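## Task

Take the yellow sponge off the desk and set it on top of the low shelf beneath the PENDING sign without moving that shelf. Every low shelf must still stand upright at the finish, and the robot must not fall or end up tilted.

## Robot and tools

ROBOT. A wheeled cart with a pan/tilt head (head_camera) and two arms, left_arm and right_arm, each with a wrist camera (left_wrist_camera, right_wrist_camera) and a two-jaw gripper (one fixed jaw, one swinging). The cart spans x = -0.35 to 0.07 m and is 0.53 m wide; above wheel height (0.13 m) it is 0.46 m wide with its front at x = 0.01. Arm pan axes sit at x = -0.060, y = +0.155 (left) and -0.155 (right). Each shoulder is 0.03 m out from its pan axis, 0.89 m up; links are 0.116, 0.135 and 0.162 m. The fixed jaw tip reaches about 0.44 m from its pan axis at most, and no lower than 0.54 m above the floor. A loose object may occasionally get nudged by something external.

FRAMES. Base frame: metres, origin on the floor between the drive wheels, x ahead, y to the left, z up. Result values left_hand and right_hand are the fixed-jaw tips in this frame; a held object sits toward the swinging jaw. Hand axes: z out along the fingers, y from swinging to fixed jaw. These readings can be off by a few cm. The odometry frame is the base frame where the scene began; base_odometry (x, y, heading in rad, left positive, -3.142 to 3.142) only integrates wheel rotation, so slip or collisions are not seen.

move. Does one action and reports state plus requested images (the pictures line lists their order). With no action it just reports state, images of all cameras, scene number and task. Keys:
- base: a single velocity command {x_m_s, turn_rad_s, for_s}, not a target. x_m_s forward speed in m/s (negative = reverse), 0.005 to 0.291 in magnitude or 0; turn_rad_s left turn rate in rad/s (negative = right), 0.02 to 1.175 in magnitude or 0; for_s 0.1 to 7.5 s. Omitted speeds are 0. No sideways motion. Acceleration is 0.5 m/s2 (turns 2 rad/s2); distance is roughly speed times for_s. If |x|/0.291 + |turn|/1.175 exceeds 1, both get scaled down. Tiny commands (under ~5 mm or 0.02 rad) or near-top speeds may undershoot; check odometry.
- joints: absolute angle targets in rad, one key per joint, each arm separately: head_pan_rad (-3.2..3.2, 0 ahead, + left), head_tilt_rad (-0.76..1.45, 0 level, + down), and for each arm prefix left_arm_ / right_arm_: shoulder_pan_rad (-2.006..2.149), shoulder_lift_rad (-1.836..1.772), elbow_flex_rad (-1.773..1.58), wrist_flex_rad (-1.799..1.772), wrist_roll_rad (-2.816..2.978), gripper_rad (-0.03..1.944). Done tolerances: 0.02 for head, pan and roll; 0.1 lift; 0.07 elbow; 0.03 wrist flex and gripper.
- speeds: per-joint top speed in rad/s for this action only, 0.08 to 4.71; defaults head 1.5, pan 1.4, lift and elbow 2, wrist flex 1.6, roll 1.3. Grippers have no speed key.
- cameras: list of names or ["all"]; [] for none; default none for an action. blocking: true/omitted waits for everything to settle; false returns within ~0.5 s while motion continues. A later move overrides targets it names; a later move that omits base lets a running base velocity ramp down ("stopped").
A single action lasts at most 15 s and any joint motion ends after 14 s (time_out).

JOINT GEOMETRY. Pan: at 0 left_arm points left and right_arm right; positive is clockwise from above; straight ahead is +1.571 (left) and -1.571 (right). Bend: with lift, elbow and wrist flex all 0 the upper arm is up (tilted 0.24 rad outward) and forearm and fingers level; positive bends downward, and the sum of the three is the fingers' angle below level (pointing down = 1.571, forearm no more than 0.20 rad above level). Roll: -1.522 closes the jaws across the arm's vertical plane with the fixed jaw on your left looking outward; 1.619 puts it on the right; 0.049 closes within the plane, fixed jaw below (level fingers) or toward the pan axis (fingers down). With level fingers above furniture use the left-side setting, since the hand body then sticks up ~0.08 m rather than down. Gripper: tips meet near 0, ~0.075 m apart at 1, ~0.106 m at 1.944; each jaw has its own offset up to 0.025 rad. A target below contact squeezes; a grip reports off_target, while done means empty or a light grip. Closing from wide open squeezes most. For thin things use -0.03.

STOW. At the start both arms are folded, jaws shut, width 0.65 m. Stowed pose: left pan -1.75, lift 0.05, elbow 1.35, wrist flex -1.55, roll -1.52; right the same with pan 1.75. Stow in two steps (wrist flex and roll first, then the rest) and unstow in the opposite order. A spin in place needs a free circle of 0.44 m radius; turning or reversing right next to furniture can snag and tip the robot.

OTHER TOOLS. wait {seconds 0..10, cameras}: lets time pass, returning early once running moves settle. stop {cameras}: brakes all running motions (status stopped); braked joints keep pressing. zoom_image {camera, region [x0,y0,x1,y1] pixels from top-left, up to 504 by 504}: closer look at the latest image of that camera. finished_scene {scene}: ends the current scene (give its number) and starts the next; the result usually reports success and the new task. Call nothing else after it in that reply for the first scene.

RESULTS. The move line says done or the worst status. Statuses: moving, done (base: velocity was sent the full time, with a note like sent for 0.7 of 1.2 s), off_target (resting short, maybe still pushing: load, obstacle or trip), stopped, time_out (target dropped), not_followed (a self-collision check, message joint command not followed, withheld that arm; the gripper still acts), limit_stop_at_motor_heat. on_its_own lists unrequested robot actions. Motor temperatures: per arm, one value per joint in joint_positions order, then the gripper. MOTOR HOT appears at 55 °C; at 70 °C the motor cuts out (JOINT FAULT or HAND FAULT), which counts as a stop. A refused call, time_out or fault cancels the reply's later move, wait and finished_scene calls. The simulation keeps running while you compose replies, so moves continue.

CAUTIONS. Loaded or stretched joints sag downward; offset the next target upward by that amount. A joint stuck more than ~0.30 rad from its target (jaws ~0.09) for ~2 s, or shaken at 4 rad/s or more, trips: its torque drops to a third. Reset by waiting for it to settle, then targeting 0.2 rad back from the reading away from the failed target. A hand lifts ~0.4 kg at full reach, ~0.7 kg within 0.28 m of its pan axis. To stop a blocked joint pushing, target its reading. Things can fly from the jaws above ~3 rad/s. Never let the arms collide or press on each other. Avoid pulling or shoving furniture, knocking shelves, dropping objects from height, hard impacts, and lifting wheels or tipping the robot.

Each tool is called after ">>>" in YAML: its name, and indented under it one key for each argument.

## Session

>>> move:
  joints: {"head_pan_rad":0,"head_tilt_rad":0.2}
  cameras: ["head_camera"]

>>> move:
  joints: {"head_pan_rad":0.9,"head_tilt_rad":0.2}
  cameras: ["head_camera"]

>>> move:
  joints: {"head_pan_rad":1.8}
  cameras: ["head_camera"]

>>> move:
  joints: {"head_pan_rad":2.7}
  cameras: ["head_camera"]

>>> move:
  joints: {"head_pan_rad":-2.7}
  cameras: ["head_camera"]

>>> move:
  joints: {"head_pan_rad":-1.8}
  cameras: ["head_camera"]

>>> move:
  joints: {"head_pan_rad":-0.9}
  cameras: ["head_camera"]

Scene clock: 0.90 s.
Motor temperatures (°C): left_arm=[29 30 29 30 30 29] | right_arm=[29 26 26 26 29 26]
move: done
base_odometry: x=+0.000 y=+0.000 heading=+0.000
base_status: not commanded
joint_positions: head_pan_rad=+0.000 head_tilt_rad=+0.192 left_arm_shoulder_pan_rad=+0.002 left_arm_shoulder_lift_rad=-1.688 left_arm_elbow_flex_rad=+1.459 left_arm_wrist_flex_rad=+0.984 left_arm_wrist_roll_rad=-0.001 left_arm_gripper_rad=+0.000 right_arm_shoulder_pan_rad=+0.004 right_arm_shoulder_lift_rad=-1.732 right_arm_elbow_flex_rad=+1.485 right_arm_wrist_flex_rad=+1.015 right_arm_wrist_roll_rad=+0.000 right_arm_gripper_rad=+0.000
joint_status: all done
left_hand: x=-0.0597 y=+0.3120 z=+0.8286 quat_wxyz=(+0.397, -0.918, +0.023, +0.009) (m; base frame)
right_hand: x=-0.0607 y=-0.3093 z=+0.8243 quat_wxyz=(+0.009, +0.024, +0.920, -0.391) (m; base frame)
pictures: head_camera
Images, in order (width x height): head_camera 644x476.

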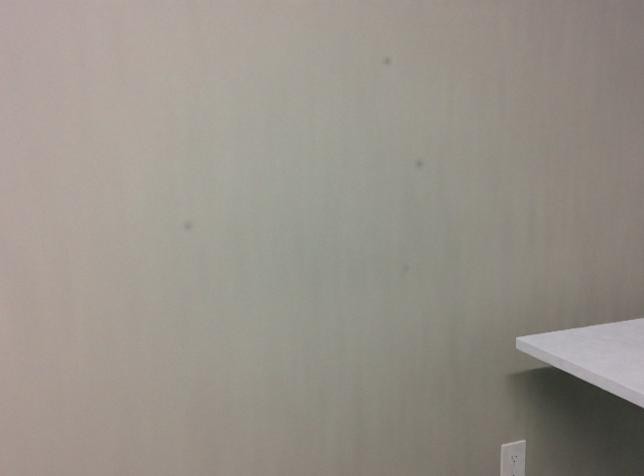

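Scene clock: 2.30 s.
move: done
base_odometry: x=+0.000 y=+0.000 heading=+0.000
base_status: not commanded
joint_positions: head_pan_rad=+0.890 head_tilt_rad=+0.192 left_arm_shoulder_pan_rad=+0.002 left_arm_shoulder_lift_rad=-1.688 left_arm_elbow_flex_rad=+1.459 left_arm_wrist_flex_rad=+0.984 left_arm_wrist_roll_rad=-0.001 left_arm_gripper_rad=+0.000 right_arm_shoulder_pan_rad=+0.004 right_arm_shoulder_lift_rad=-1.732 right_arm_elbow_flex_rad=+1.485 right_arm_wrist_flex_rad=+1.015 right_arm_wrist_roll_rad=+0.000 right_arm_gripper_rad=+0.000
joint_status: all done
left_hand: x=-0.0597 y=+0.3120 z=+0.8286 quat_wxyz=(+0.397, -0.918, +0.023, +0.009) (m; base frame)
right_hand: x=-0.0607 y=-0.3093 z=+0.8243 quat_wxyz=(+0.009, +0.024, +0.920, -0.391) (m; base frame)
pictures: head_camera
Images, in order (width x height): head_camera 644x476.

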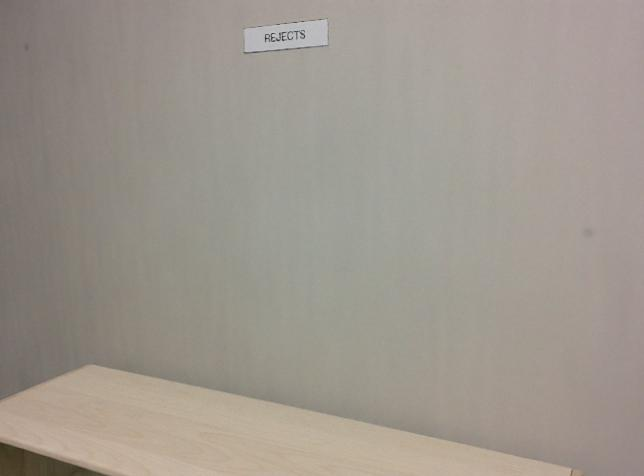

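Scene clock: 3.70 s.
move: done
base_odometry: x=+0.000 y=+0.000 heading=+0.000
base_status: not commanded
joint_positions: head_pan_rad=+1.789 head_tilt_rad=+0.192 left_arm_shoulder_pan_rad=+0.002 left_arm_shoulder_lift_rad=-1.688 left_arm_elbow_flex_rad=+1.459 left_arm_wrist_flex_rad=+0.984 left_arm_wrist_roll_rad=-0.001 left_arm_gripper_rad=+0.000 right_arm_shoulder_pan_rad=+0.004 right_arm_shoulder_lift_rad=-1.732 right_arm_elbow_flex_rad=+1.485 right_arm_wrist_flex_rad=+1.015 right_arm_wrist_roll_rad=+0.000 right_arm_gripper_rad=+0.000
joint_status: all done
left_hand: x=-0.0597 y=+0.3120 z=+0.8286 quat_wxyz=(+0.397, -0.918, +0.023, +0.009) (m; base frame)
right_hand: x=-0.0607 y=-0.3093 z=+0.8243 quat_wxyz=(+0.009, +0.024, +0.920, -0.391) (m; base frame)
pictures: head_camera
Images, in order (width x height): head_camera 644x476.

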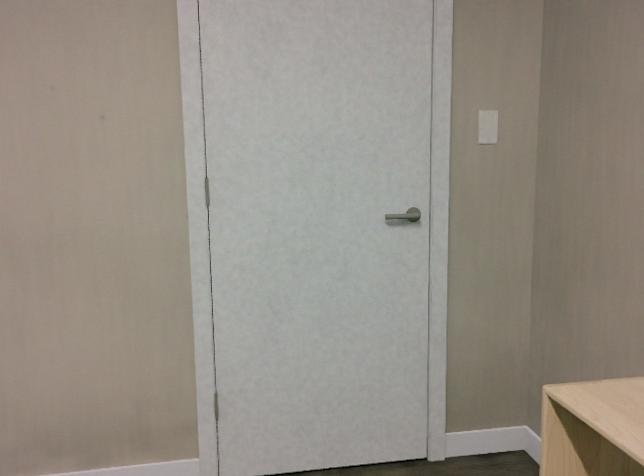

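Scene clock: 5.10 s.
move: done
base_odometry: x=+0.000 y=+0.000 heading=+0.000
base_status: not commanded
joint_positions: head_pan_rad=+2.689 head_tilt_rad=+0.192 left_arm_shoulder_pan_rad=+0.002 left_arm_shoulder_lift_rad=-1.688 left_arm_elbow_flex_rad=+1.459 left_arm_wrist_flex_rad=+0.984 left_arm_wrist_roll_rad=-0.001 left_arm_gripper_rad=+0.000 right_arm_shoulder_pan_rad=+0.004 right_arm_shoulder_lift_rad=-1.732 right_arm_elbow_flex_rad=+1.485 right_arm_wrist_flex_rad=+1.015 right_arm_wrist_roll_rad=+0.000 right_arm_gripper_rad=+0.000
joint_status: all done
left_hand: x=-0.0597 y=+0.3120 z=+0.8286 quat_wxyz=(+0.397, -0.918, +0.023, +0.009) (m; base frame)
right_hand: x=-0.0607 y=-0.3093 z=+0.8243 quat_wxyz=(+0.009, +0.024, +0.920, -0.391) (m; base frame)
pictures: head_camera
Images, in order (width x height): head_camera 644x476.

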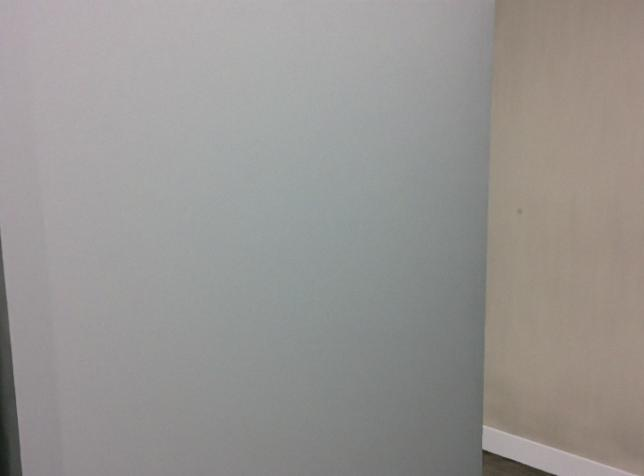

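Scene clock: 9.50 s.
move: done
base_odometry: x=+0.000 y=+0.000 heading=+0.000
base_status: not commanded
joint_positions: head_pan_rad=-2.691 head_tilt_rad=+0.192 left_arm_shoulder_pan_rad=+0.002 left_arm_shoulder_lift_rad=-1.688 left_arm_elbow_flex_rad=+1.459 left_arm_wrist_flex_rad=+0.984 left_arm_wrist_roll_rad=-0.001 left_arm_gripper_rad=+0.000 right_arm_shoulder_pan_rad=+0.004 right_arm_shoulder_lift_rad=-1.732 right_arm_elbow_flex_rad=+1.485 right_arm_wrist_flex_rad=+1.015 right_arm_wrist_roll_rad=+0.000 right_arm_gripper_rad=+0.000
joint_status: all done
left_hand: x=-0.0597 y=+0.3120 z=+0.8286 quat_wxyz=(+0.397, -0.918, +0.023, +0.009) (m; base frame)
right_hand: x=-0.0607 y=-0.3093 z=+0.8243 quat_wxyz=(+0.009, +0.024, +0.920, -0.391) (m; base frame)
pictures: head_camera
Images, in order (width x height): head_camera 644x476.

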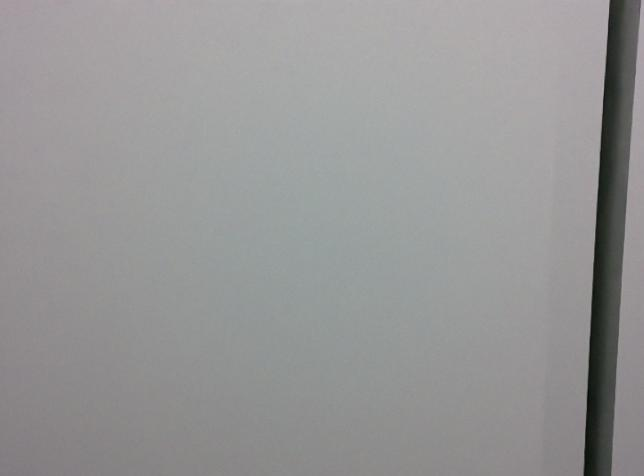

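Scene clock: 10.90 s.
move: done
base_odometry: x=+0.000 y=+0.000 heading=+0.000
base_status: not commanded
joint_positions: head_pan_rad=-1.810 head_tilt_rad=+0.192 left_arm_shoulder_pan_rad=+0.002 left_arm_shoulder_lift_rad=-1.688 left_arm_elbow_flex_rad=+1.459 left_arm_wrist_flex_rad=+0.984 left_arm_wrist_roll_rad=-0.001 left_arm_gripper_rad=+0.000 right_arm_shoulder_pan_rad=+0.004 right_arm_shoulder_lift_rad=-1.732 right_arm_elbow_flex_rad=+1.485 right_arm_wrist_flex_rad=+1.015 right_arm_wrist_roll_rad=+0.000 right_arm_gripper_rad=+0.000
joint_status: all done
left_hand: x=-0.0597 y=+0.3120 z=+0.8286 quat_wxyz=(+0.397, -0.918, +0.023, +0.009) (m; base frame)
right_hand: x=-0.0607 y=-0.3093 z=+0.8243 quat_wxyz=(+0.009, +0.024, +0.920, -0.391) (m; base frame)
pictures: head_camera
Images, in order (width x height): head_camera 644x476.

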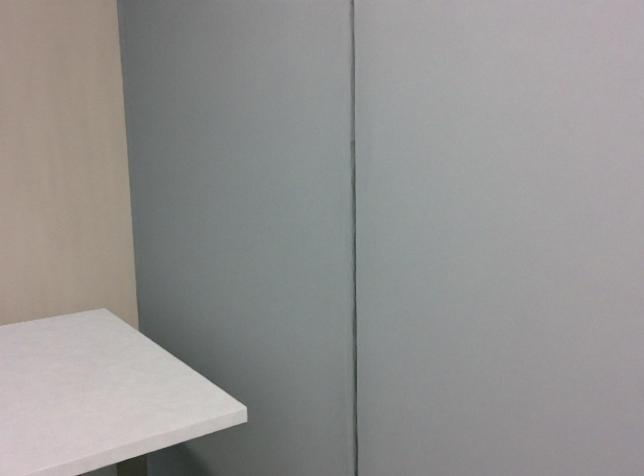

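Scene clock: 12.30 s.
move: done
base_odometry: x=+0.000 y=+0.000 heading=+0.000
base_status: not commanded
joint_positions: head_pan_rad=-0.911 head_tilt_rad=+0.192 left_arm_shoulder_pan_rad=+0.002 left_arm_shoulder_lift_rad=-1.688 left_arm_elbow_flex_rad=+1.459 left_arm_wrist_flex_rad=+0.984 left_arm_wrist_roll_rad=-0.001 left_arm_gripper_rad=+0.000 right_arm_shoulder_pan_rad=+0.004 right_arm_shoulder_lift_rad=-1.732 right_arm_elbow_flex_rad=+1.485 right_arm_wrist_flex_rad=+1.015 right_arm_wrist_roll_rad=+0.000 right_arm_gripper_rad=+0.000
joint_status: all done
left_hand: x=-0.0597 y=+0.3120 z=+0.8286 quat_wxyz=(+0.397, -0.918, +0.023, +0.009) (m; base frame)
right_hand: x=-0.0607 y=-0.3093 z=+0.8243 quat_wxyz=(+0.009, +0.024, +0.920, -0.391) (m; base frame)
pictures: head_camera
Images, in order (width x height): head_camera 644x476.

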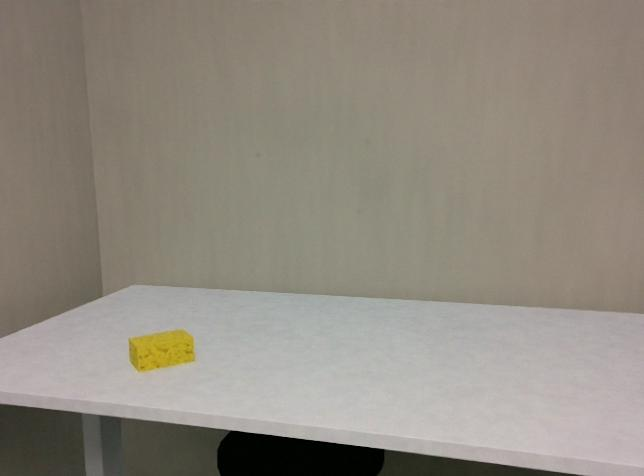

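>>> move:
  joints: {"head_pan_rad": -1.1, "head_tilt_rad": 0.5}
  speeds: {"head_pan_rad": 3, "head_tilt_rad": 3}
  cameras: ["head_camera"]

>>> move:
  joints: {"head_pan_rad": 2.4, "head_tilt_rad": 0.5}
  speeds: {"head_pan_rad": 4, "head_tilt_rad": 3}
  cameras: ["head_camera"]

>>> move:
  joints: {"head_pan_rad": 0.9, "head_tilt_rad": 0.5}
  speeds: {"head_pan_rad": 4, "head_tilt_rad": 3}
  cameras: ["head_camera"]

Scene clock: 42.57 s.
move: done
base_odometry: x=+0.000 y=+0.000 heading=+0.000
base_status: not commanded
joint_positions: head_pan_rad=-1.091 head_tilt_rad=+0.493 left_arm_shoulder_pan_rad=+0.002 left_arm_shoulder_lift_rad=-1.688 left_arm_elbow_flex_rad=+1.459 left_arm_wrist_flex_rad=+0.984 left_arm_wrist_roll_rad=-0.001 left_arm_gripper_rad=+0.000 right_arm_shoulder_pan_rad=+0.004 right_arm_shoulder_lift_rad=-1.732 right_arm_elbow_flex_rad=+1.485 right_arm_wrist_flex_rad=+1.015 right_arm_wrist_roll_rad=+0.000 right_arm_gripper_rad=+0.000
joint_status: all done
left_hand: x=-0.0597 y=+0.3120 z=+0.8286 quat_wxyz=(+0.397, -0.918, +0.023, +0.009) (m; base frame)
right_hand: x=-0.0607 y=-0.3093 z=+0.8243 quat_wxyz=(+0.009, +0.024, +0.920, -0.391) (m; base frame)
pictures: head_camera
Images, in order (width x height): head_camera 644x476.

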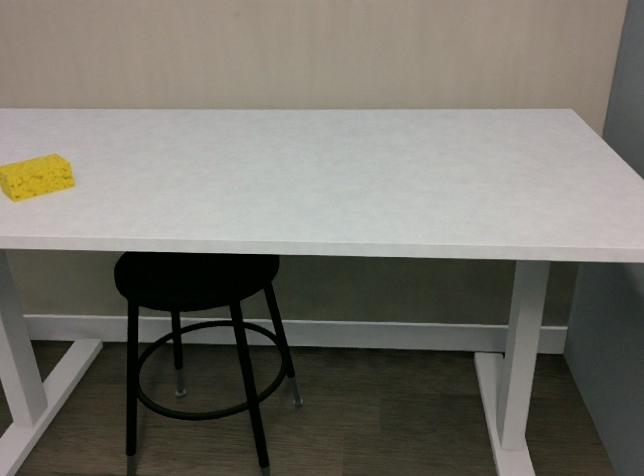

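Scene clock: 44.17 s.
move: done
base_odometry: x=+0.000 y=+0.000 heading=+0.000
base_status: not commanded
joint_positions: head_pan_rad=+2.390 head_tilt_rad=+0.493 left_arm_shoulder_pan_rad=+0.002 left_arm_shoulder_lift_rad=-1.688 left_arm_elbow_flex_rad=+1.459 left_arm_wrist_flex_rad=+0.984 left_arm_wrist_roll_rad=-0.001 left_arm_gripper_rad=+0.000 right_arm_shoulder_pan_rad=+0.004 right_arm_shoulder_lift_rad=-1.732 right_arm_elbow_flex_rad=+1.485 right_arm_wrist_flex_rad=+1.015 right_arm_wrist_roll_rad=+0.000 right_arm_gripper_rad=+0.000
joint_status: all done
left_hand: x=-0.0597 y=+0.3120 z=+0.8286 quat_wxyz=(+0.397, -0.918, +0.023, +0.009) (m; base frame)
right_hand: x=-0.0607 y=-0.3093 z=+0.8243 quat_wxyz=(+0.009, +0.024, +0.920, -0.391) (m; base frame)
pictures: head_camera
Images, in order (width x height): head_camera 644x476.

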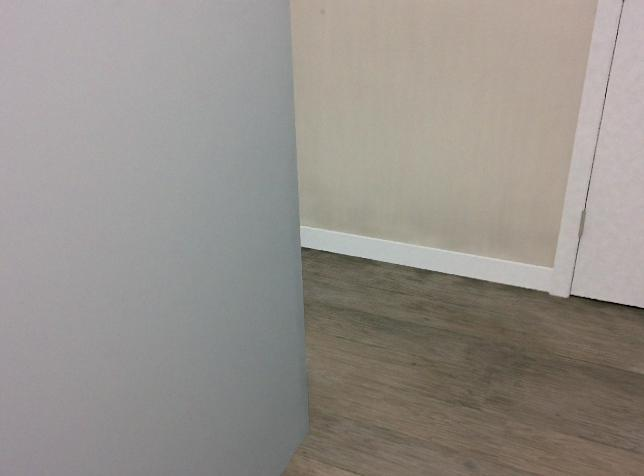

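Scene clock: 45.23 s.
move: done
base_odometry: x=+0.000 y=+0.000 heading=+0.000
base_status: not commanded
joint_positions: head_pan_rad=+0.910 head_tilt_rad=+0.493 left_arm_shoulder_pan_rad=+0.002 left_arm_shoulder_lift_rad=-1.688 left_arm_elbow_flex_rad=+1.459 left_arm_wrist_flex_rad=+0.984 left_arm_wrist_roll_rad=-0.001 left_arm_gripper_rad=+0.000 right_arm_shoulder_pan_rad=+0.004 right_arm_shoulder_lift_rad=-1.732 right_arm_elbow_flex_rad=+1.485 right_arm_wrist_flex_rad=+1.015 right_arm_wrist_roll_rad=+0.000 right_arm_gripper_rad=+0.000
joint_status: all done
left_hand: x=-0.0597 y=+0.3120 z=+0.8286 quat_wxyz=(+0.397, -0.918, +0.023, +0.009) (m; base frame)
right_hand: x=-0.0607 y=-0.3093 z=+0.8243 quat_wxyz=(+0.009, +0.024, +0.920, -0.391) (m; base frame)
pictures: head_camera
Images, in order (width x height): head_camera 644x476.

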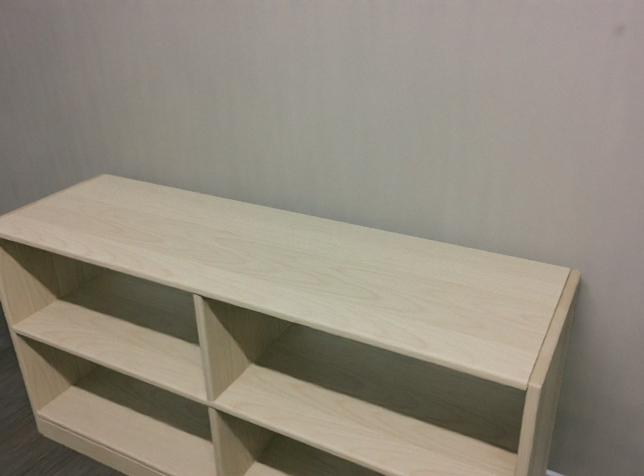

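>>> move:
  joints: {"left_arm_shoulder_lift_rad": -0.02, "left_arm_elbow_flex_rad": -0.166, "left_arm_wrist_flex_rad": 0.686, "left_arm_wrist_roll_rad": -1.522}
  base: {"turn_rad_s": -0.2, "for_s": 0.545}

>>> move:
  joints: {"left_arm_shoulder_pan_rad": 2.0, "head_pan_rad": -0.2, "head_tilt_rad": 0.7}
  base: {"x_m_s": 0.22, "for_s": 3.6}

>>> move:
  base: {"turn_rad_s": -0.6, "for_s": 2.2}
  joints: {"head_pan_rad": 0}
  cameras: ["head_camera"]

Scene clock: 104.23 s.
move: done
base_odometry: x=+0.000 y=+0.000 heading=-0.104
base_status: done (sent for 0.53 of 0.53 s)
joint_positions: head_pan_rad=+0.910 head_tilt_rad=+0.493 left_arm_shoulder_pan_rad=-0.003 left_arm_shoulder_lift_rad=-0.013 left_arm_elbow_flex_rad=-0.127 left_arm_wrist_flex_rad=+0.700 left_arm_wrist_roll_rad=-1.518 left_arm_gripper_rad=+0.000 right_arm_shoulder_pan_rad=+0.003 right_arm_shoulder_lift_rad=-1.732 right_arm_elbow_flex_rad=+1.485 right_arm_wrist_flex_rad=+1.015 right_arm_wrist_roll_rad=+0.000 right_arm_gripper_rad=+0.000
joint_status: all done
left_hand: x=-0.0687 y=+0.4806 z=+0.9454 quat_wxyz=(+0.343, -0.621, +0.616, +0.342) (m; base frame)
right_hand: x=-0.0604 y=-0.3093 z=+0.8243 quat_wxyz=(+0.009, +0.024, +0.920, -0.391) (m; base frame)
pictures: none

Scene clock: 108.87 s.
move: done
base_odometry: x=+0.788 y=-0.084 heading=-0.106
base_status: done (sent for 3.6 of 3.6 s)
joint_positions: head_pan_rad=-0.190 head_tilt_rad=+0.693 left_arm_shoulder_pan_rad=+1.994 left_arm_shoulder_lift_rad=-0.013 left_arm_elbow_flex_rad=-0.128 left_arm_wrist_flex_rad=+0.700 left_arm_wrist_roll_rad=-1.518 left_arm_gripper_rad=+0.000 right_arm_shoulder_pan_rad=+0.004 right_arm_shoulder_lift_rad=-1.732 right_arm_elbow_flex_rad=+1.485 right_arm_wrist_flex_rad=+1.015 right_arm_wrist_roll_rad=+0.000 right_arm_gripper_rad=+0.000
joint_status: all done
left_hand: x=+0.2401 y=+0.0282 z=+0.9458 quat_wxyz=(+0.474, +0.182, +0.855, -0.103) (m; base frame)
right_hand: x=-0.0607 y=-0.3093 z=+0.8243 quat_wxyz=(+0.009, +0.024, +0.920, -0.391) (m; base frame)
pictures: none

Scene clock: 111.73 s.
move: done
base_odometry: x=+0.787 y=-0.084 heading=-1.426
base_status: done (sent for 2.2 of 2.2 s)
joint_positions: head_pan_rad=-0.011 head_tilt_rad=+0.693 left_arm_shoulder_pan_rad=+2.002 left_arm_shoulder_lift_rad=-0.013 left_arm_elbow_flex_rad=-0.128 left_arm_wrist_flex_rad=+0.700 left_arm_wrist_roll_rad=-1.518 left_arm_gripper_rad=+0.000 right_arm_shoulder_pan_rad=+0.003 right_arm_shoulder_lift_rad=-1.732 right_arm_elbow_flex_rad=+1.485 right_arm_wrist_flex_rad=+1.015 right_arm_wrist_roll_rad=+0.000 right_arm_gripper_rad=+0.000
joint_status: all done
left_hand: x=+0.2391 y=+0.0259 z=+0.9458 quat_wxyz=(+0.473, +0.185, +0.855, -0.105) (m; base frame)
right_hand: x=-0.0604 y=-0.3093 z=+0.8243 quat_wxyz=(+0.009, +0.024, +0.920, -0.391) (m; base frame)
pictures: head_camera
Images, in order (width x height): head_camera 644x476.

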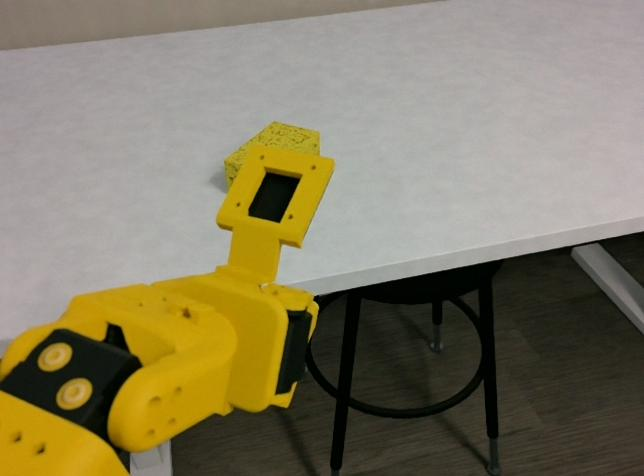

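>>> move:
  base: {"turn_rad_s": 0.4, "for_s": 0.725}

>>> move:
  base: {"x_m_s": 0.15, "for_s": 2.05}
  joints: {"left_arm_shoulder_pan_rad": 1.7}

>>> move:
  base: {"turn_rad_s": -0.4, "for_s": 0.725}
  joints: {"head_tilt_rad": 0.95, "left_arm_gripper_rad": 1.5, "left_arm_wrist_roll_rad": -1.6}
  cameras: ["head_camera", "left_wrist_camera"]

Scene clock: 141.07 s.
move: done
base_odometry: x=+0.787 y=-0.084 heading=-1.136
base_status: done (sent for 0.73 of 0.73 s)
joint_positions: head_pan_rad=-0.011 head_tilt_rad=+0.693 left_arm_shoulder_pan_rad=+1.996 left_arm_shoulder_lift_rad=-0.013 left_arm_elbow_flex_rad=-0.128 left_arm_wrist_flex_rad=+0.700 left_arm_wrist_roll_rad=-1.518 left_arm_gripper_rad=+0.000 right_arm_shoulder_pan_rad=-0.004 right_arm_shoulder_lift_rad=-1.732 right_arm_elbow_flex_rad=+1.485 right_arm_wrist_flex_rad=+1.015 right_arm_wrist_roll_rad=+0.000 right_arm_gripper_rad=+0.000
joint_status: not commanded
left_hand: x=+0.2399 y=+0.0277 z=+0.9458 quat_wxyz=(+0.474, +0.183, +0.855, -0.103) (m; base frame)
right_hand: x=-0.0595 y=-0.3093 z=+0.8243 quat_wxyz=(+0.010, +0.021, +0.920, -0.390) (m; base frame)
pictures: none

Scene clock: 144.00 s.
move: done
base_odometry: x=+0.919 y=-0.365 heading=-1.133
base_status: done (sent for 2.07 of 2.07 s)
joint_positions: head_pan_rad=-0.011 head_tilt_rad=+0.693 left_arm_shoulder_pan_rad=+1.706 left_arm_shoulder_lift_rad=-0.013 left_arm_elbow_flex_rad=-0.128 left_arm_wrist_flex_rad=+0.700 left_arm_wrist_roll_rad=-1.518 left_arm_gripper_rad=+0.000 right_arm_shoulder_pan_rad=+0.001 right_arm_shoulder_lift_rad=-1.732 right_arm_elbow_flex_rad=+1.485 right_arm_wrist_flex_rad=+1.015 right_arm_wrist_roll_rad=+0.000 right_arm_gripper_rad=+0.000
joint_status: all done
left_hand: x=+0.2638 y=+0.1188 z=+0.9458 quat_wxyz=(+0.484, +0.057, +0.873, -0.034) (m; base frame)
right_hand: x=-0.0602 y=-0.3093 z=+0.8243 quat_wxyz=(+0.009, +0.023, +0.920, -0.391) (m; base frame)
pictures: none

Scene clock: 145.40 s.
move: done
base_odometry: x=+0.919 y=-0.364 heading=-1.428
base_status: done (sent for 0.73 of 0.73 s)
joint_positions: head_pan_rad=-0.011 head_tilt_rad=+0.943 left_arm_shoulder_pan_rad=+1.698 left_arm_shoulder_lift_rad=-0.013 left_arm_elbow_flex_rad=-0.128 left_arm_wrist_flex_rad=+0.700 left_arm_wrist_roll_rad=-1.596 left_arm_gripper_rad=+1.493 right_arm_shoulder_pan_rad=+0.003 right_arm_shoulder_lift_rad=-1.732 right_arm_elbow_flex_rad=+1.485 right_arm_wrist_flex_rad=+1.015 right_arm_wrist_roll_rad=+0.000 right_arm_gripper_rad=+0.000
joint_status: all done
left_hand: x=+0.2644 y=+0.1212 z=+0.9464 quat_wxyz=(+0.485, +0.088, +0.870, -0.013) (m; base frame)
right_hand: x=-0.0604 y=-0.3093 z=+0.8243 quat_wxyz=(+0.009, +0.024, +0.920, -0.391) (m; base frame)
pictures: head_camera, left_wrist_camera
Images, in order (width x height): head_camera 644x476, left_wrist_camera 644x476.

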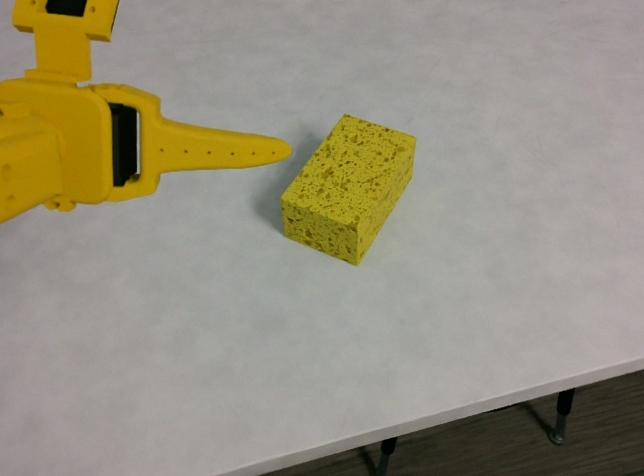

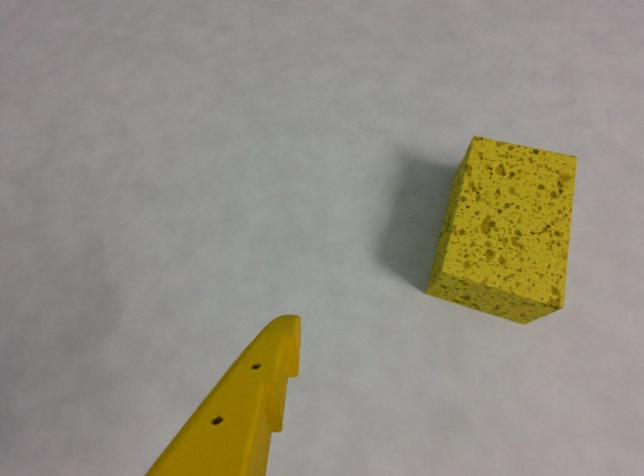

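>>> move:
  joints: {"left_arm_shoulder_pan_rad": 1.895, "left_arm_gripper_rad": 1.75, "left_arm_shoulder_lift_rad": 1.05, "left_arm_elbow_flex_rad": -0.9, "left_arm_wrist_flex_rad": -0.17}
  speeds: {"left_arm_shoulder_lift_rad": 1.0, "left_arm_elbow_flex_rad": 1.0, "left_arm_wrist_flex_rad": 1.2}
  cameras: ["head_camera", "left_wrist_camera"]

Scene clock: 166.37 s.
move: done
base_odometry: x=+0.919 y=-0.364 heading=-1.428
base_status: not commanded
joint_positions: head_pan_rad=-0.011 head_tilt_rad=+0.943 left_arm_shoulder_pan_rad=+1.888 left_arm_shoulder_lift_rad=+1.068 left_arm_elbow_flex_rad=-0.860 left_arm_wrist_flex_rad=-0.156 left_arm_wrist_roll_rad=-1.605 left_arm_gripper_rad=+1.743 right_arm_shoulder_pan_rad=+0.003 right_arm_shoulder_lift_rad=-1.732 right_arm_elbow_flex_rad=+1.485 right_arm_wrist_flex_rad=+1.015 right_arm_wrist_roll_rad=+0.000 right_arm_gripper_rad=+0.000
joint_status: all done
left_hand: x=+0.3565 y=+0.0262 z=+0.8930 quat_wxyz=(+0.684, +0.144, +0.711, -0.081) (m; base frame)
right_hand: x=-0.0604 y=-0.3093 z=+0.8243 quat_wxyz=(+0.009, +0.024, +0.920, -0.391) (m; base frame)
pictures: head_camera, left_wrist_camera
Images, in order (width x height): head_camera 644x476, left_wrist_camera 644x476.

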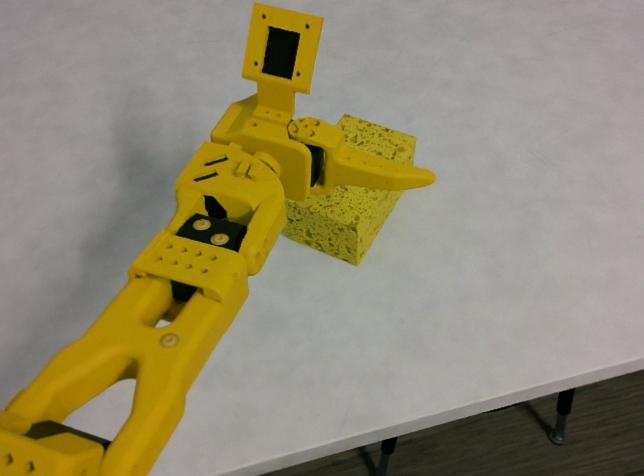

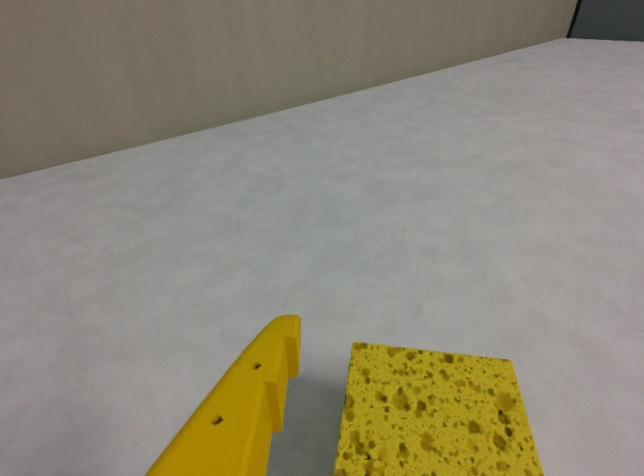

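>>> move:
  joints: {"left_arm_shoulder_pan_rad": 1.93, "left_arm_shoulder_lift_rad": 1.17}
  speeds: {"left_arm_shoulder_lift_rad": 0.4}
  cameras: ["head_camera", "left_wrist_camera"]

Scene clock: 172.37 s.
move: done
base_odometry: x=+0.919 y=-0.364 heading=-1.428
base_status: not commanded
joint_positions: head_pan_rad=-0.011 head_tilt_rad=+0.943 left_arm_shoulder_pan_rad=+1.928 left_arm_shoulder_lift_rad=+1.189 left_arm_elbow_flex_rad=-0.863 left_arm_wrist_flex_rad=-0.156 left_arm_wrist_roll_rad=-1.605 left_arm_gripper_rad=+1.743 right_arm_shoulder_pan_rad=+0.003 right_arm_shoulder_lift_rad=-1.732 right_arm_elbow_flex_rad=+1.485 right_arm_wrist_flex_rad=+1.015 right_arm_wrist_roll_rad=+0.000 right_arm_gripper_rad=+0.000
joint_status: all done
left_hand: x=+0.3483 y=+0.0107 z=+0.8448 quat_wxyz=(+0.638, +0.167, +0.746, -0.088) (m; base frame)
right_hand: x=-0.0604 y=-0.3093 z=+0.8243 quat_wxyz=(+0.009, +0.024, +0.920, -0.391) (m; base frame)
pictures: head_camera, left_wrist_camera
Images, in order (width x height): head_camera 644x476, left_wrist_camera 644x476.

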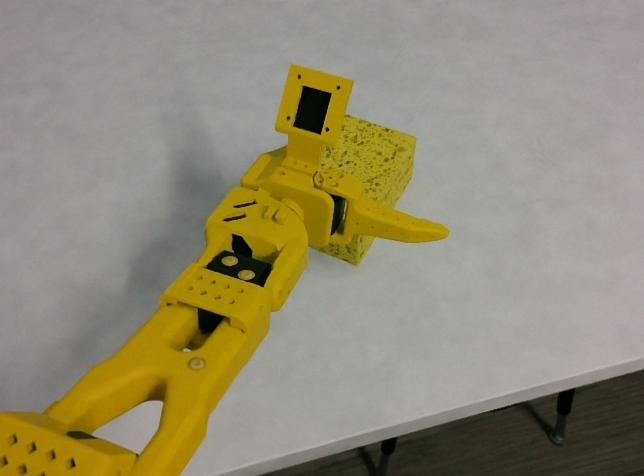

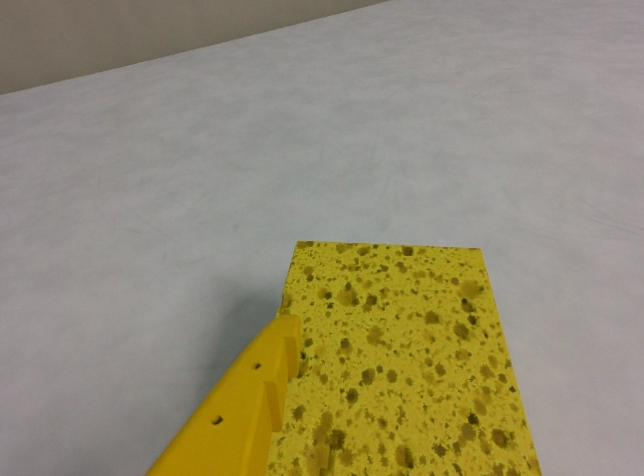

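>>> move:
  joints: {"left_arm_shoulder_pan_rad": 1.893}

>>> move:
  joints: {"left_arm_shoulder_lift_rad": 1.27}
  speeds: {"left_arm_shoulder_lift_rad": 0.4}
  cameras: ["head_camera", "left_wrist_camera"]

Scene clock: 179.60 s.
move: done
base_odometry: x=+0.919 y=-0.364 heading=-1.428
base_status: not commanded
joint_positions: head_pan_rad=-0.011 head_tilt_rad=+0.943 left_arm_shoulder_pan_rad=+1.892 left_arm_shoulder_lift_rad=+1.189 left_arm_elbow_flex_rad=-0.863 left_arm_wrist_flex_rad=-0.156 left_arm_wrist_roll_rad=-1.605 left_arm_gripper_rad=+1.743 right_arm_shoulder_pan_rad=+0.003 right_arm_shoulder_lift_rad=-1.732 right_arm_elbow_flex_rad=+1.485 right_arm_wrist_flex_rad=+1.015 right_arm_wrist_roll_rad=+0.000 right_arm_gripper_rad=+0.000
joint_status: all done
left_hand: x=+0.3534 y=+0.0258 z=+0.8448 quat_wxyz=(+0.640, +0.153, +0.749, -0.076) (m; base frame)
right_hand: x=-0.0604 y=-0.3093 z=+0.8243 quat_wxyz=(+0.009, +0.024, +0.920, -0.391) (m; base frame)
pictures: none

Scene clock: 180.30 s.
move: done
base_odometry: x=+0.919 y=-0.364 heading=-1.428
base_status: not commanded
joint_positions: head_pan_rad=-0.011 head_tilt_rad=+0.943 left_arm_shoulder_pan_rad=+1.892 left_arm_shoulder_lift_rad=+1.272 left_arm_elbow_flex_rad=-0.878 left_arm_wrist_flex_rad=-0.168 left_arm_wrist_roll_rad=-1.605 left_arm_gripper_rad=+1.743 right_arm_shoulder_pan_rad=+0.003 right_arm_shoulder_lift_rad=-1.732 right_arm_elbow_flex_rad=+1.485 right_arm_wrist_flex_rad=+1.015 right_arm_wrist_roll_rad=+0.000 right_arm_gripper_rad=+0.000
joint_status: all done
left_hand: x=+0.3499 y=+0.0270 z=+0.8179 quat_wxyz=(+0.619, +0.157, +0.766, -0.074) (m; base frame)
right_hand: x=-0.0604 y=-0.3093 z=+0.8243 quat_wxyz=(+0.009, +0.024, +0.920, -0.391) (m; base frame)
pictures: head_camera, left_wrist_camera
Images, in order (width x height): head_camera 644x476, left_wrist_camera 644x476.

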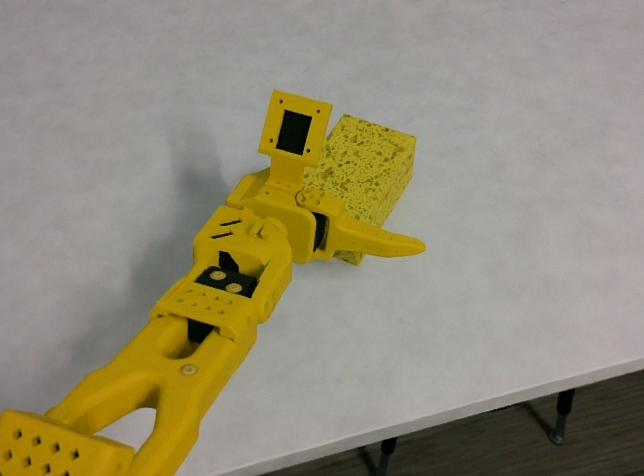

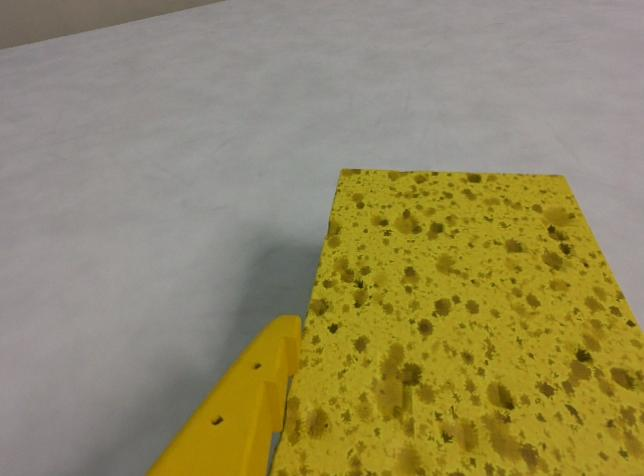

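>>> move:
  joints: {"left_arm_shoulder_lift_rad": 1.16}

>>> move:
  joints: {"left_arm_shoulder_pan_rad": 1.855}

>>> move:
  joints: {"left_arm_shoulder_lift_rad": 1.28}
  speeds: {"left_arm_shoulder_lift_rad": 0.4}
  cameras: ["head_camera", "left_wrist_camera"]

Scene clock: 191.43 s.
move: done
base_odometry: x=+0.919 y=-0.364 heading=-1.428
base_status: not commanded
joint_positions: head_pan_rad=-0.011 head_tilt_rad=+0.943 left_arm_shoulder_pan_rad=+1.892 left_arm_shoulder_lift_rad=+1.234 left_arm_elbow_flex_rad=-0.878 left_arm_wrist_flex_rad=-0.158 left_arm_wrist_roll_rad=-1.605 left_arm_gripper_rad=+1.743 right_arm_shoulder_pan_rad=+0.003 right_arm_shoulder_lift_rad=-1.732 right_arm_elbow_flex_rad=+1.485 right_arm_wrist_flex_rad=+1.015 right_arm_wrist_roll_rad=+0.000 right_arm_gripper_rad=+0.000
joint_status: all done
left_hand: x=+0.3521 y=+0.0262 z=+0.8316 quat_wxyz=(+0.629, +0.155, +0.758, -0.075) (m; base frame)
right_hand: x=-0.0604 y=-0.3093 z=+0.8243 quat_wxyz=(+0.009, +0.024, +0.920, -0.391) (m; base frame)
pictures: none

Scene clock: 192.37 s.
move: done
base_odometry: x=+0.919 y=-0.364 heading=-1.428
base_status: not commanded
joint_positions: head_pan_rad=-0.011 head_tilt_rad=+0.943 left_arm_shoulder_pan_rad=+1.858 left_arm_shoulder_lift_rad=+1.234 left_arm_elbow_flex_rad=-0.878 left_arm_wrist_flex_rad=-0.158 left_arm_wrist_roll_rad=-1.605 left_arm_gripper_rad=+1.743 right_arm_shoulder_pan_rad=+0.003 right_arm_shoulder_lift_rad=-1.732 right_arm_elbow_flex_rad=+1.485 right_arm_wrist_flex_rad=+1.015 right_arm_wrist_roll_rad=+0.000 right_arm_gripper_rad=+0.000
joint_status: all done
left_hand: x=+0.3562 y=+0.0402 z=+0.8316 quat_wxyz=(+0.631, +0.142, +0.760, -0.064) (m; base frame)
right_hand: x=-0.0604 y=-0.3093 z=+0.8243 quat_wxyz=(+0.009, +0.024, +0.920, -0.391) (m; base frame)
pictures: none

Scene clock: 193.13 s.
move: done
base_odometry: x=+0.919 y=-0.364 heading=-1.428
base_status: not commanded
joint_positions: head_pan_rad=-0.011 head_tilt_rad=+0.943 left_arm_shoulder_pan_rad=+1.858 left_arm_shoulder_lift_rad=+1.300 left_arm_elbow_flex_rad=-0.878 left_arm_wrist_flex_rad=-0.158 left_arm_wrist_roll_rad=-1.605 left_arm_gripper_rad=+1.743 right_arm_shoulder_pan_rad=+0.003 right_arm_shoulder_lift_rad=-1.732 right_arm_elbow_flex_rad=+1.485 right_arm_wrist_flex_rad=+1.015 right_arm_wrist_roll_rad=+0.000 right_arm_gripper_rad=+0.000
joint_status: all done
left_hand: x=+0.3514 y=+0.0416 z=+0.8053 quat_wxyz=(+0.605, +0.146, +0.780, -0.062) (m; base frame)
right_hand: x=-0.0604 y=-0.3093 z=+0.8243 quat_wxyz=(+0.009, +0.024, +0.920, -0.391) (m; base frame)
pictures: head_camera, left_wrist_camera
Images, in order (width x height): head_camera 644x476, left_wrist_camera 644x476.

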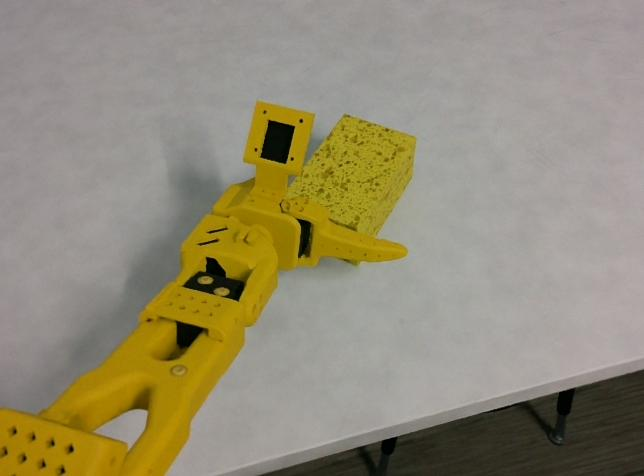

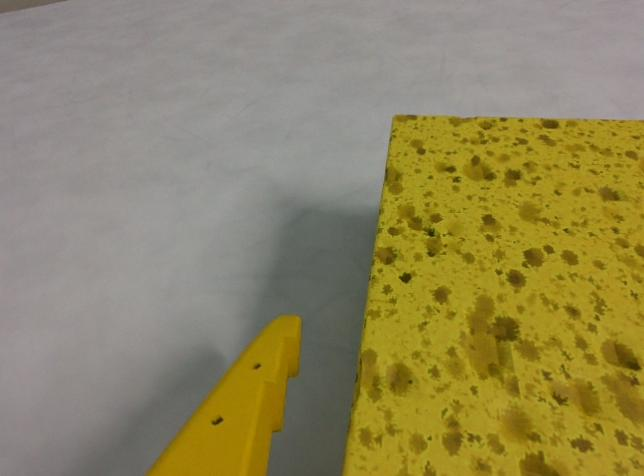

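>>> move:
  joints: {"left_arm_gripper_rad": 0.55}
  cameras: ["head_camera", "left_wrist_camera"]

Scene clock: 201.73 s.
move: off_target
base_odometry: x=+0.919 y=-0.364 heading=-1.428
base_status: not commanded
joint_positions: head_pan_rad=-0.011 head_tilt_rad=+0.943 left_arm_shoulder_pan_rad=+1.862 left_arm_shoulder_lift_rad=+1.300 left_arm_elbow_flex_rad=-0.878 left_arm_wrist_flex_rad=-0.158 left_arm_wrist_roll_rad=-1.598 left_arm_gripper_rad=+0.877 right_arm_shoulder_pan_rad=+0.003 right_arm_shoulder_lift_rad=-1.732 right_arm_elbow_flex_rad=+1.485 right_arm_wrist_flex_rad=+1.015 right_arm_wrist_roll_rad=+0.000 right_arm_gripper_rad=+0.000
joint_status: left_arm_gripper_rad off_target (ended at +0.877, target +0.550)
left_hand: x=+0.3509 y=+0.0397 z=+0.8052 quat_wxyz=(+0.604, +0.145, +0.781, -0.066) (m; base frame)
right_hand: x=-0.0604 y=-0.3093 z=+0.8243 quat_wxyz=(+0.009, +0.024, +0.920, -0.391) (m; base frame)
pictures: head_camera, left_wrist_camera
Images, in order (width x height): head_camera 644x476, left_wrist_camera 644x476.

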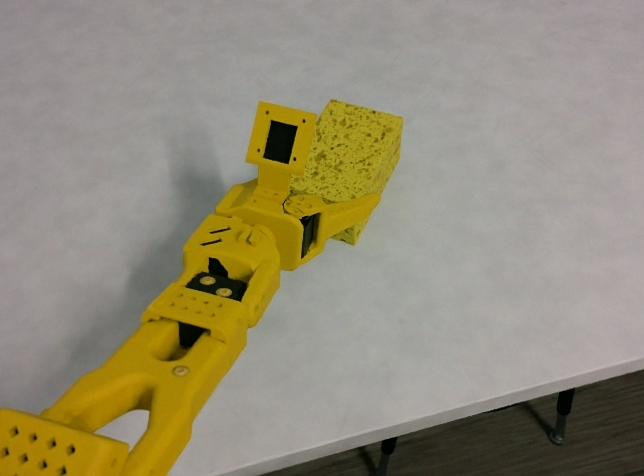

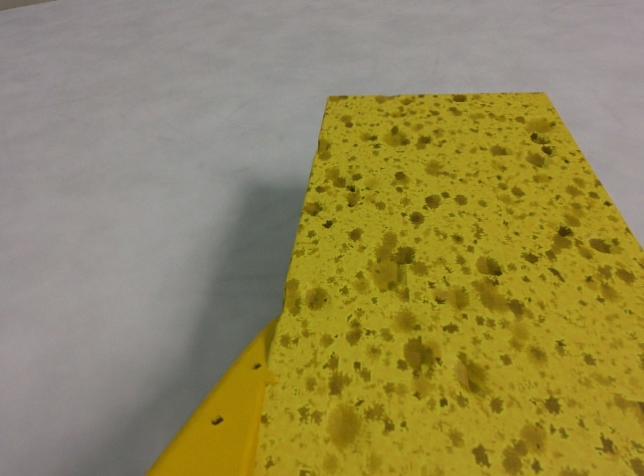

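>>> move:
  joints: {"left_arm_shoulder_lift_rad": 0.85, "left_arm_gripper_rad": 0.72}
  speeds: {"left_arm_shoulder_lift_rad": 0.4}
  cameras: ["head_camera", "left_wrist_camera"]

Scene clock: 209.97 s.
move: off_target
base_odometry: x=+0.919 y=-0.364 heading=-1.428
base_status: not commanded
joint_positions: head_pan_rad=-0.011 head_tilt_rad=+0.943 left_arm_shoulder_pan_rad=+1.861 left_arm_shoulder_lift_rad=+0.929 left_arm_elbow_flex_rad=-0.878 left_arm_wrist_flex_rad=-0.158 left_arm_wrist_roll_rad=-1.605 left_arm_gripper_rad=+0.905 right_arm_shoulder_pan_rad=+0.003 right_arm_shoulder_lift_rad=-1.732 right_arm_elbow_flex_rad=+1.485 right_arm_wrist_flex_rad=+1.015 right_arm_wrist_roll_rad=+0.000 right_arm_gripper_rad=+0.000
joint_status: left_arm_gripper_rad off_target (ended at +0.905, target +0.720); the others done
left_hand: x=+0.3560 y=+0.0389 z=+0.9551 quat_wxyz=(+0.740, +0.124, +0.657, -0.077) (m; base frame)
right_hand: x=-0.0604 y=-0.3093 z=+0.8243 quat_wxyz=(+0.009, +0.024, +0.920, -0.391) (m; base frame)
pictures: head_camera, left_wrist_camera
Images, in order (width x height): head_camera 644x476, left_wrist_camera 644x476.

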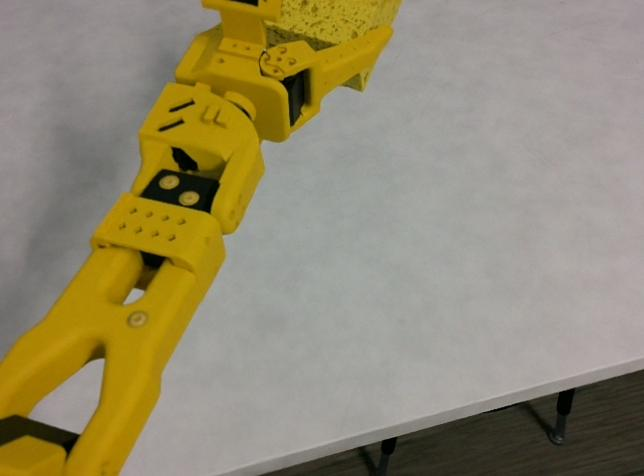

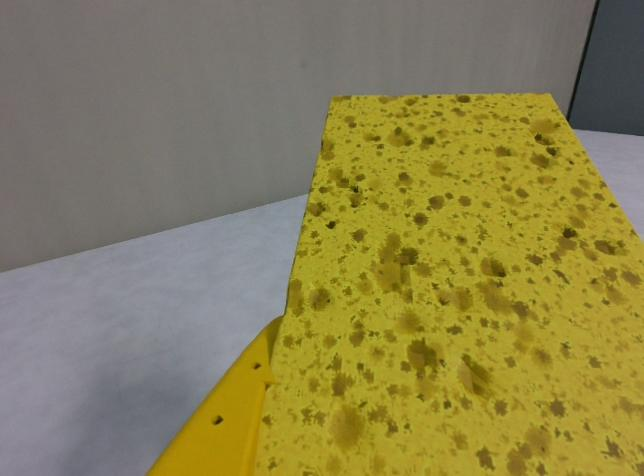

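>>> move:
  base: {"turn_rad_s": 0.4, "for_s": 0.73}
  joints: {"left_arm_shoulder_lift_rad": 0.8, "left_arm_shoulder_pan_rad": 1.75}

>>> move:
  base: {"x_m_s": -0.15, "for_s": 1.1}
  joints: {"left_arm_shoulder_pan_rad": 1.6}

>>> move:
  base: {"turn_rad_s": 0.5, "for_s": 1.4}

>>> move:
  base: {"x_m_s": -0.22, "for_s": 4.1}
  joints: {"head_tilt_rad": 0.4}

>>> move:
  base: {"turn_rad_s": 0.8, "for_s": 3.05}
  cameras: ["head_camera"]

Scene clock: 238.30 s.
move: done
base_odometry: x=+0.919 y=-0.365 heading=-1.135
base_status: done (sent for 0.73 of 0.73 s)
joint_positions: head_pan_rad=-0.011 head_tilt_rad=+0.943 left_arm_shoulder_pan_rad=+1.753 left_arm_shoulder_lift_rad=+0.880 left_arm_elbow_flex_rad=-0.878 left_arm_wrist_flex_rad=-0.158 left_arm_wrist_roll_rad=-1.605 left_arm_gripper_rad=+0.905 right_arm_shoulder_pan_rad=-0.002 right_arm_shoulder_lift_rad=-1.732 right_arm_elbow_flex_rad=+1.485 right_arm_wrist_flex_rad=+1.015 right_arm_wrist_roll_rad=+0.000 right_arm_gripper_rad=+0.000
joint_status: all done
left_hand: x=+0.3627 y=+0.0848 z=+0.9747 quat_wxyz=(+0.759, +0.086, +0.644, -0.038) (m; base frame)
right_hand: x=-0.0597 y=-0.3093 z=+0.8243 quat_wxyz=(+0.010, +0.021, +0.920, -0.390) (m; base frame)
pictures: none

Scene clock: 240.47 s.
move: done
base_odometry: x=+0.849 y=-0.215 heading=-1.137
base_status: done (sent for 1.1 of 1.1 s)
joint_positions: head_pan_rad=-0.011 head_tilt_rad=+0.944 left_arm_shoulder_pan_rad=+1.605 left_arm_shoulder_lift_rad=+0.880 left_arm_elbow_flex_rad=-0.878 left_arm_wrist_flex_rad=-0.158 left_arm_wrist_roll_rad=-1.605 left_arm_gripper_rad=+0.905 right_arm_shoulder_pan_rad=+0.003 right_arm_shoulder_lift_rad=-1.732 right_arm_elbow_flex_rad=+1.485 right_arm_wrist_flex_rad=+1.015 right_arm_wrist_roll_rad=+0.000 right_arm_gripper_rad=+0.000
joint_status: all done
left_hand: x=+0.3684 y=+0.1482 z=+0.9747 quat_wxyz=(+0.760, +0.038, +0.649, +0.019) (m; base frame)
right_hand: x=-0.0604 y=-0.3093 z=+0.8243 quat_wxyz=(+0.009, +0.024, +0.920, -0.391) (m; base frame)
pictures: none

Scene clock: 242.73 s.
move: done
base_odometry: x=+0.849 y=-0.215 heading=-0.433
base_status: done (sent for 1.4 of 1.4 s)
joint_positions: head_pan_rad=-0.011 head_tilt_rad=+0.944 left_arm_shoulder_pan_rad=+1.599 left_arm_shoulder_lift_rad=+0.880 left_arm_elbow_flex_rad=-0.878 left_arm_wrist_flex_rad=-0.158 left_arm_wrist_roll_rad=-1.605 left_arm_gripper_rad=+0.905 right_arm_shoulder_pan_rad=+0.000 right_arm_shoulder_lift_rad=-1.732 right_arm_elbow_flex_rad=+1.485 right_arm_wrist_flex_rad=+1.015 right_arm_wrist_roll_rad=+0.000 right_arm_gripper_rad=+0.000
joint_status: not commanded
left_hand: x=+0.3684 y=+0.1508 z=+0.9747 quat_wxyz=(+0.760, +0.036, +0.649, +0.021) (m; base frame)
right_hand: x=-0.0599 y=-0.3093 z=+0.8243 quat_wxyz=(+0.010, +0.022, +0.920, -0.391) (m; base frame)
pictures: none

Scene clock: 248.03 s.
move: done
base_odometry: x=+0.030 y=+0.162 heading=-0.431
base_status: done (sent for 4.1 of 4.1 s)
joint_positions: head_pan_rad=-0.011 head_tilt_rad=+0.412 left_arm_shoulder_pan_rad=+1.599 left_arm_shoulder_lift_rad=+0.880 left_arm_elbow_flex_rad=-0.878 left_arm_wrist_flex_rad=-0.158 left_arm_wrist_roll_rad=-1.605 left_arm_gripper_rad=+0.905 right_arm_shoulder_pan_rad=+0.004 right_arm_shoulder_lift_rad=-1.732 right_arm_elbow_flex_rad=+1.485 right_arm_wrist_flex_rad=+1.015 right_arm_wrist_roll_rad=+0.000 right_arm_gripper_rad=+0.000
joint_status: all done
left_hand: x=+0.3684 y=+0.1508 z=+0.9747 quat_wxyz=(+0.760, +0.036, +0.649, +0.021) (m; base frame)
right_hand: x=-0.0607 y=-0.3093 z=+0.8243 quat_wxyz=(+0.009, +0.024, +0.920, -0.391) (m; base frame)
pictures: none

Scene clock: 251.90 s.
move: done
base_odometry: x=+0.029 y=+0.162 heading=+2.019
base_status: done (sent for 3.07 of 3.07 s)
joint_positions: head_pan_rad=-0.011 head_tilt_rad=+0.412 left_arm_shoulder_pan_rad=+1.595 left_arm_shoulder_lift_rad=+0.880 left_arm_elbow_flex_rad=-0.878 left_arm_wrist_flex_rad=-0.158 left_arm_wrist_roll_rad=-1.605 left_arm_gripper_rad=+0.905 right_arm_shoulder_pan_rad=-0.002 right_arm_shoulder_lift_rad=-1.732 right_arm_elbow_flex_rad=+1.485 right_arm_wrist_flex_rad=+1.015 right_arm_wrist_roll_rad=+0.000 right_arm_gripper_rad=+0.000
joint_status: not commanded
left_hand: x=+0.3684 y=+0.1521 z=+0.9747 quat_wxyz=(+0.760, +0.035, +0.649, +0.022) (m; base frame)
right_hand: x=-0.0597 y=-0.3093 z=+0.8243 quat_wxyz=(+0.010, +0.021, +0.920, -0.390) (m; base frame)
pictures: head_camera
Images, in order (width x height): head_camera 644x476.

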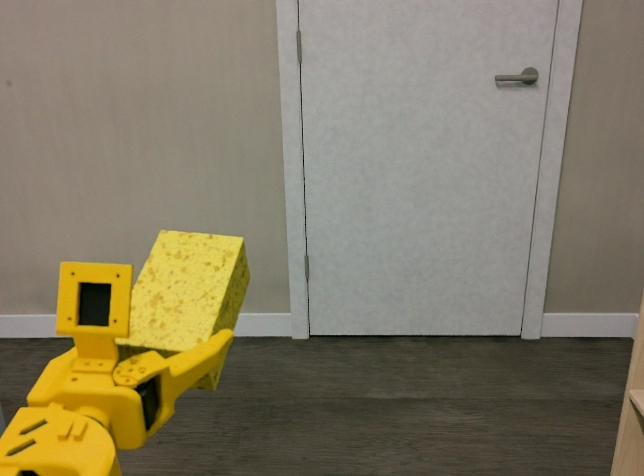

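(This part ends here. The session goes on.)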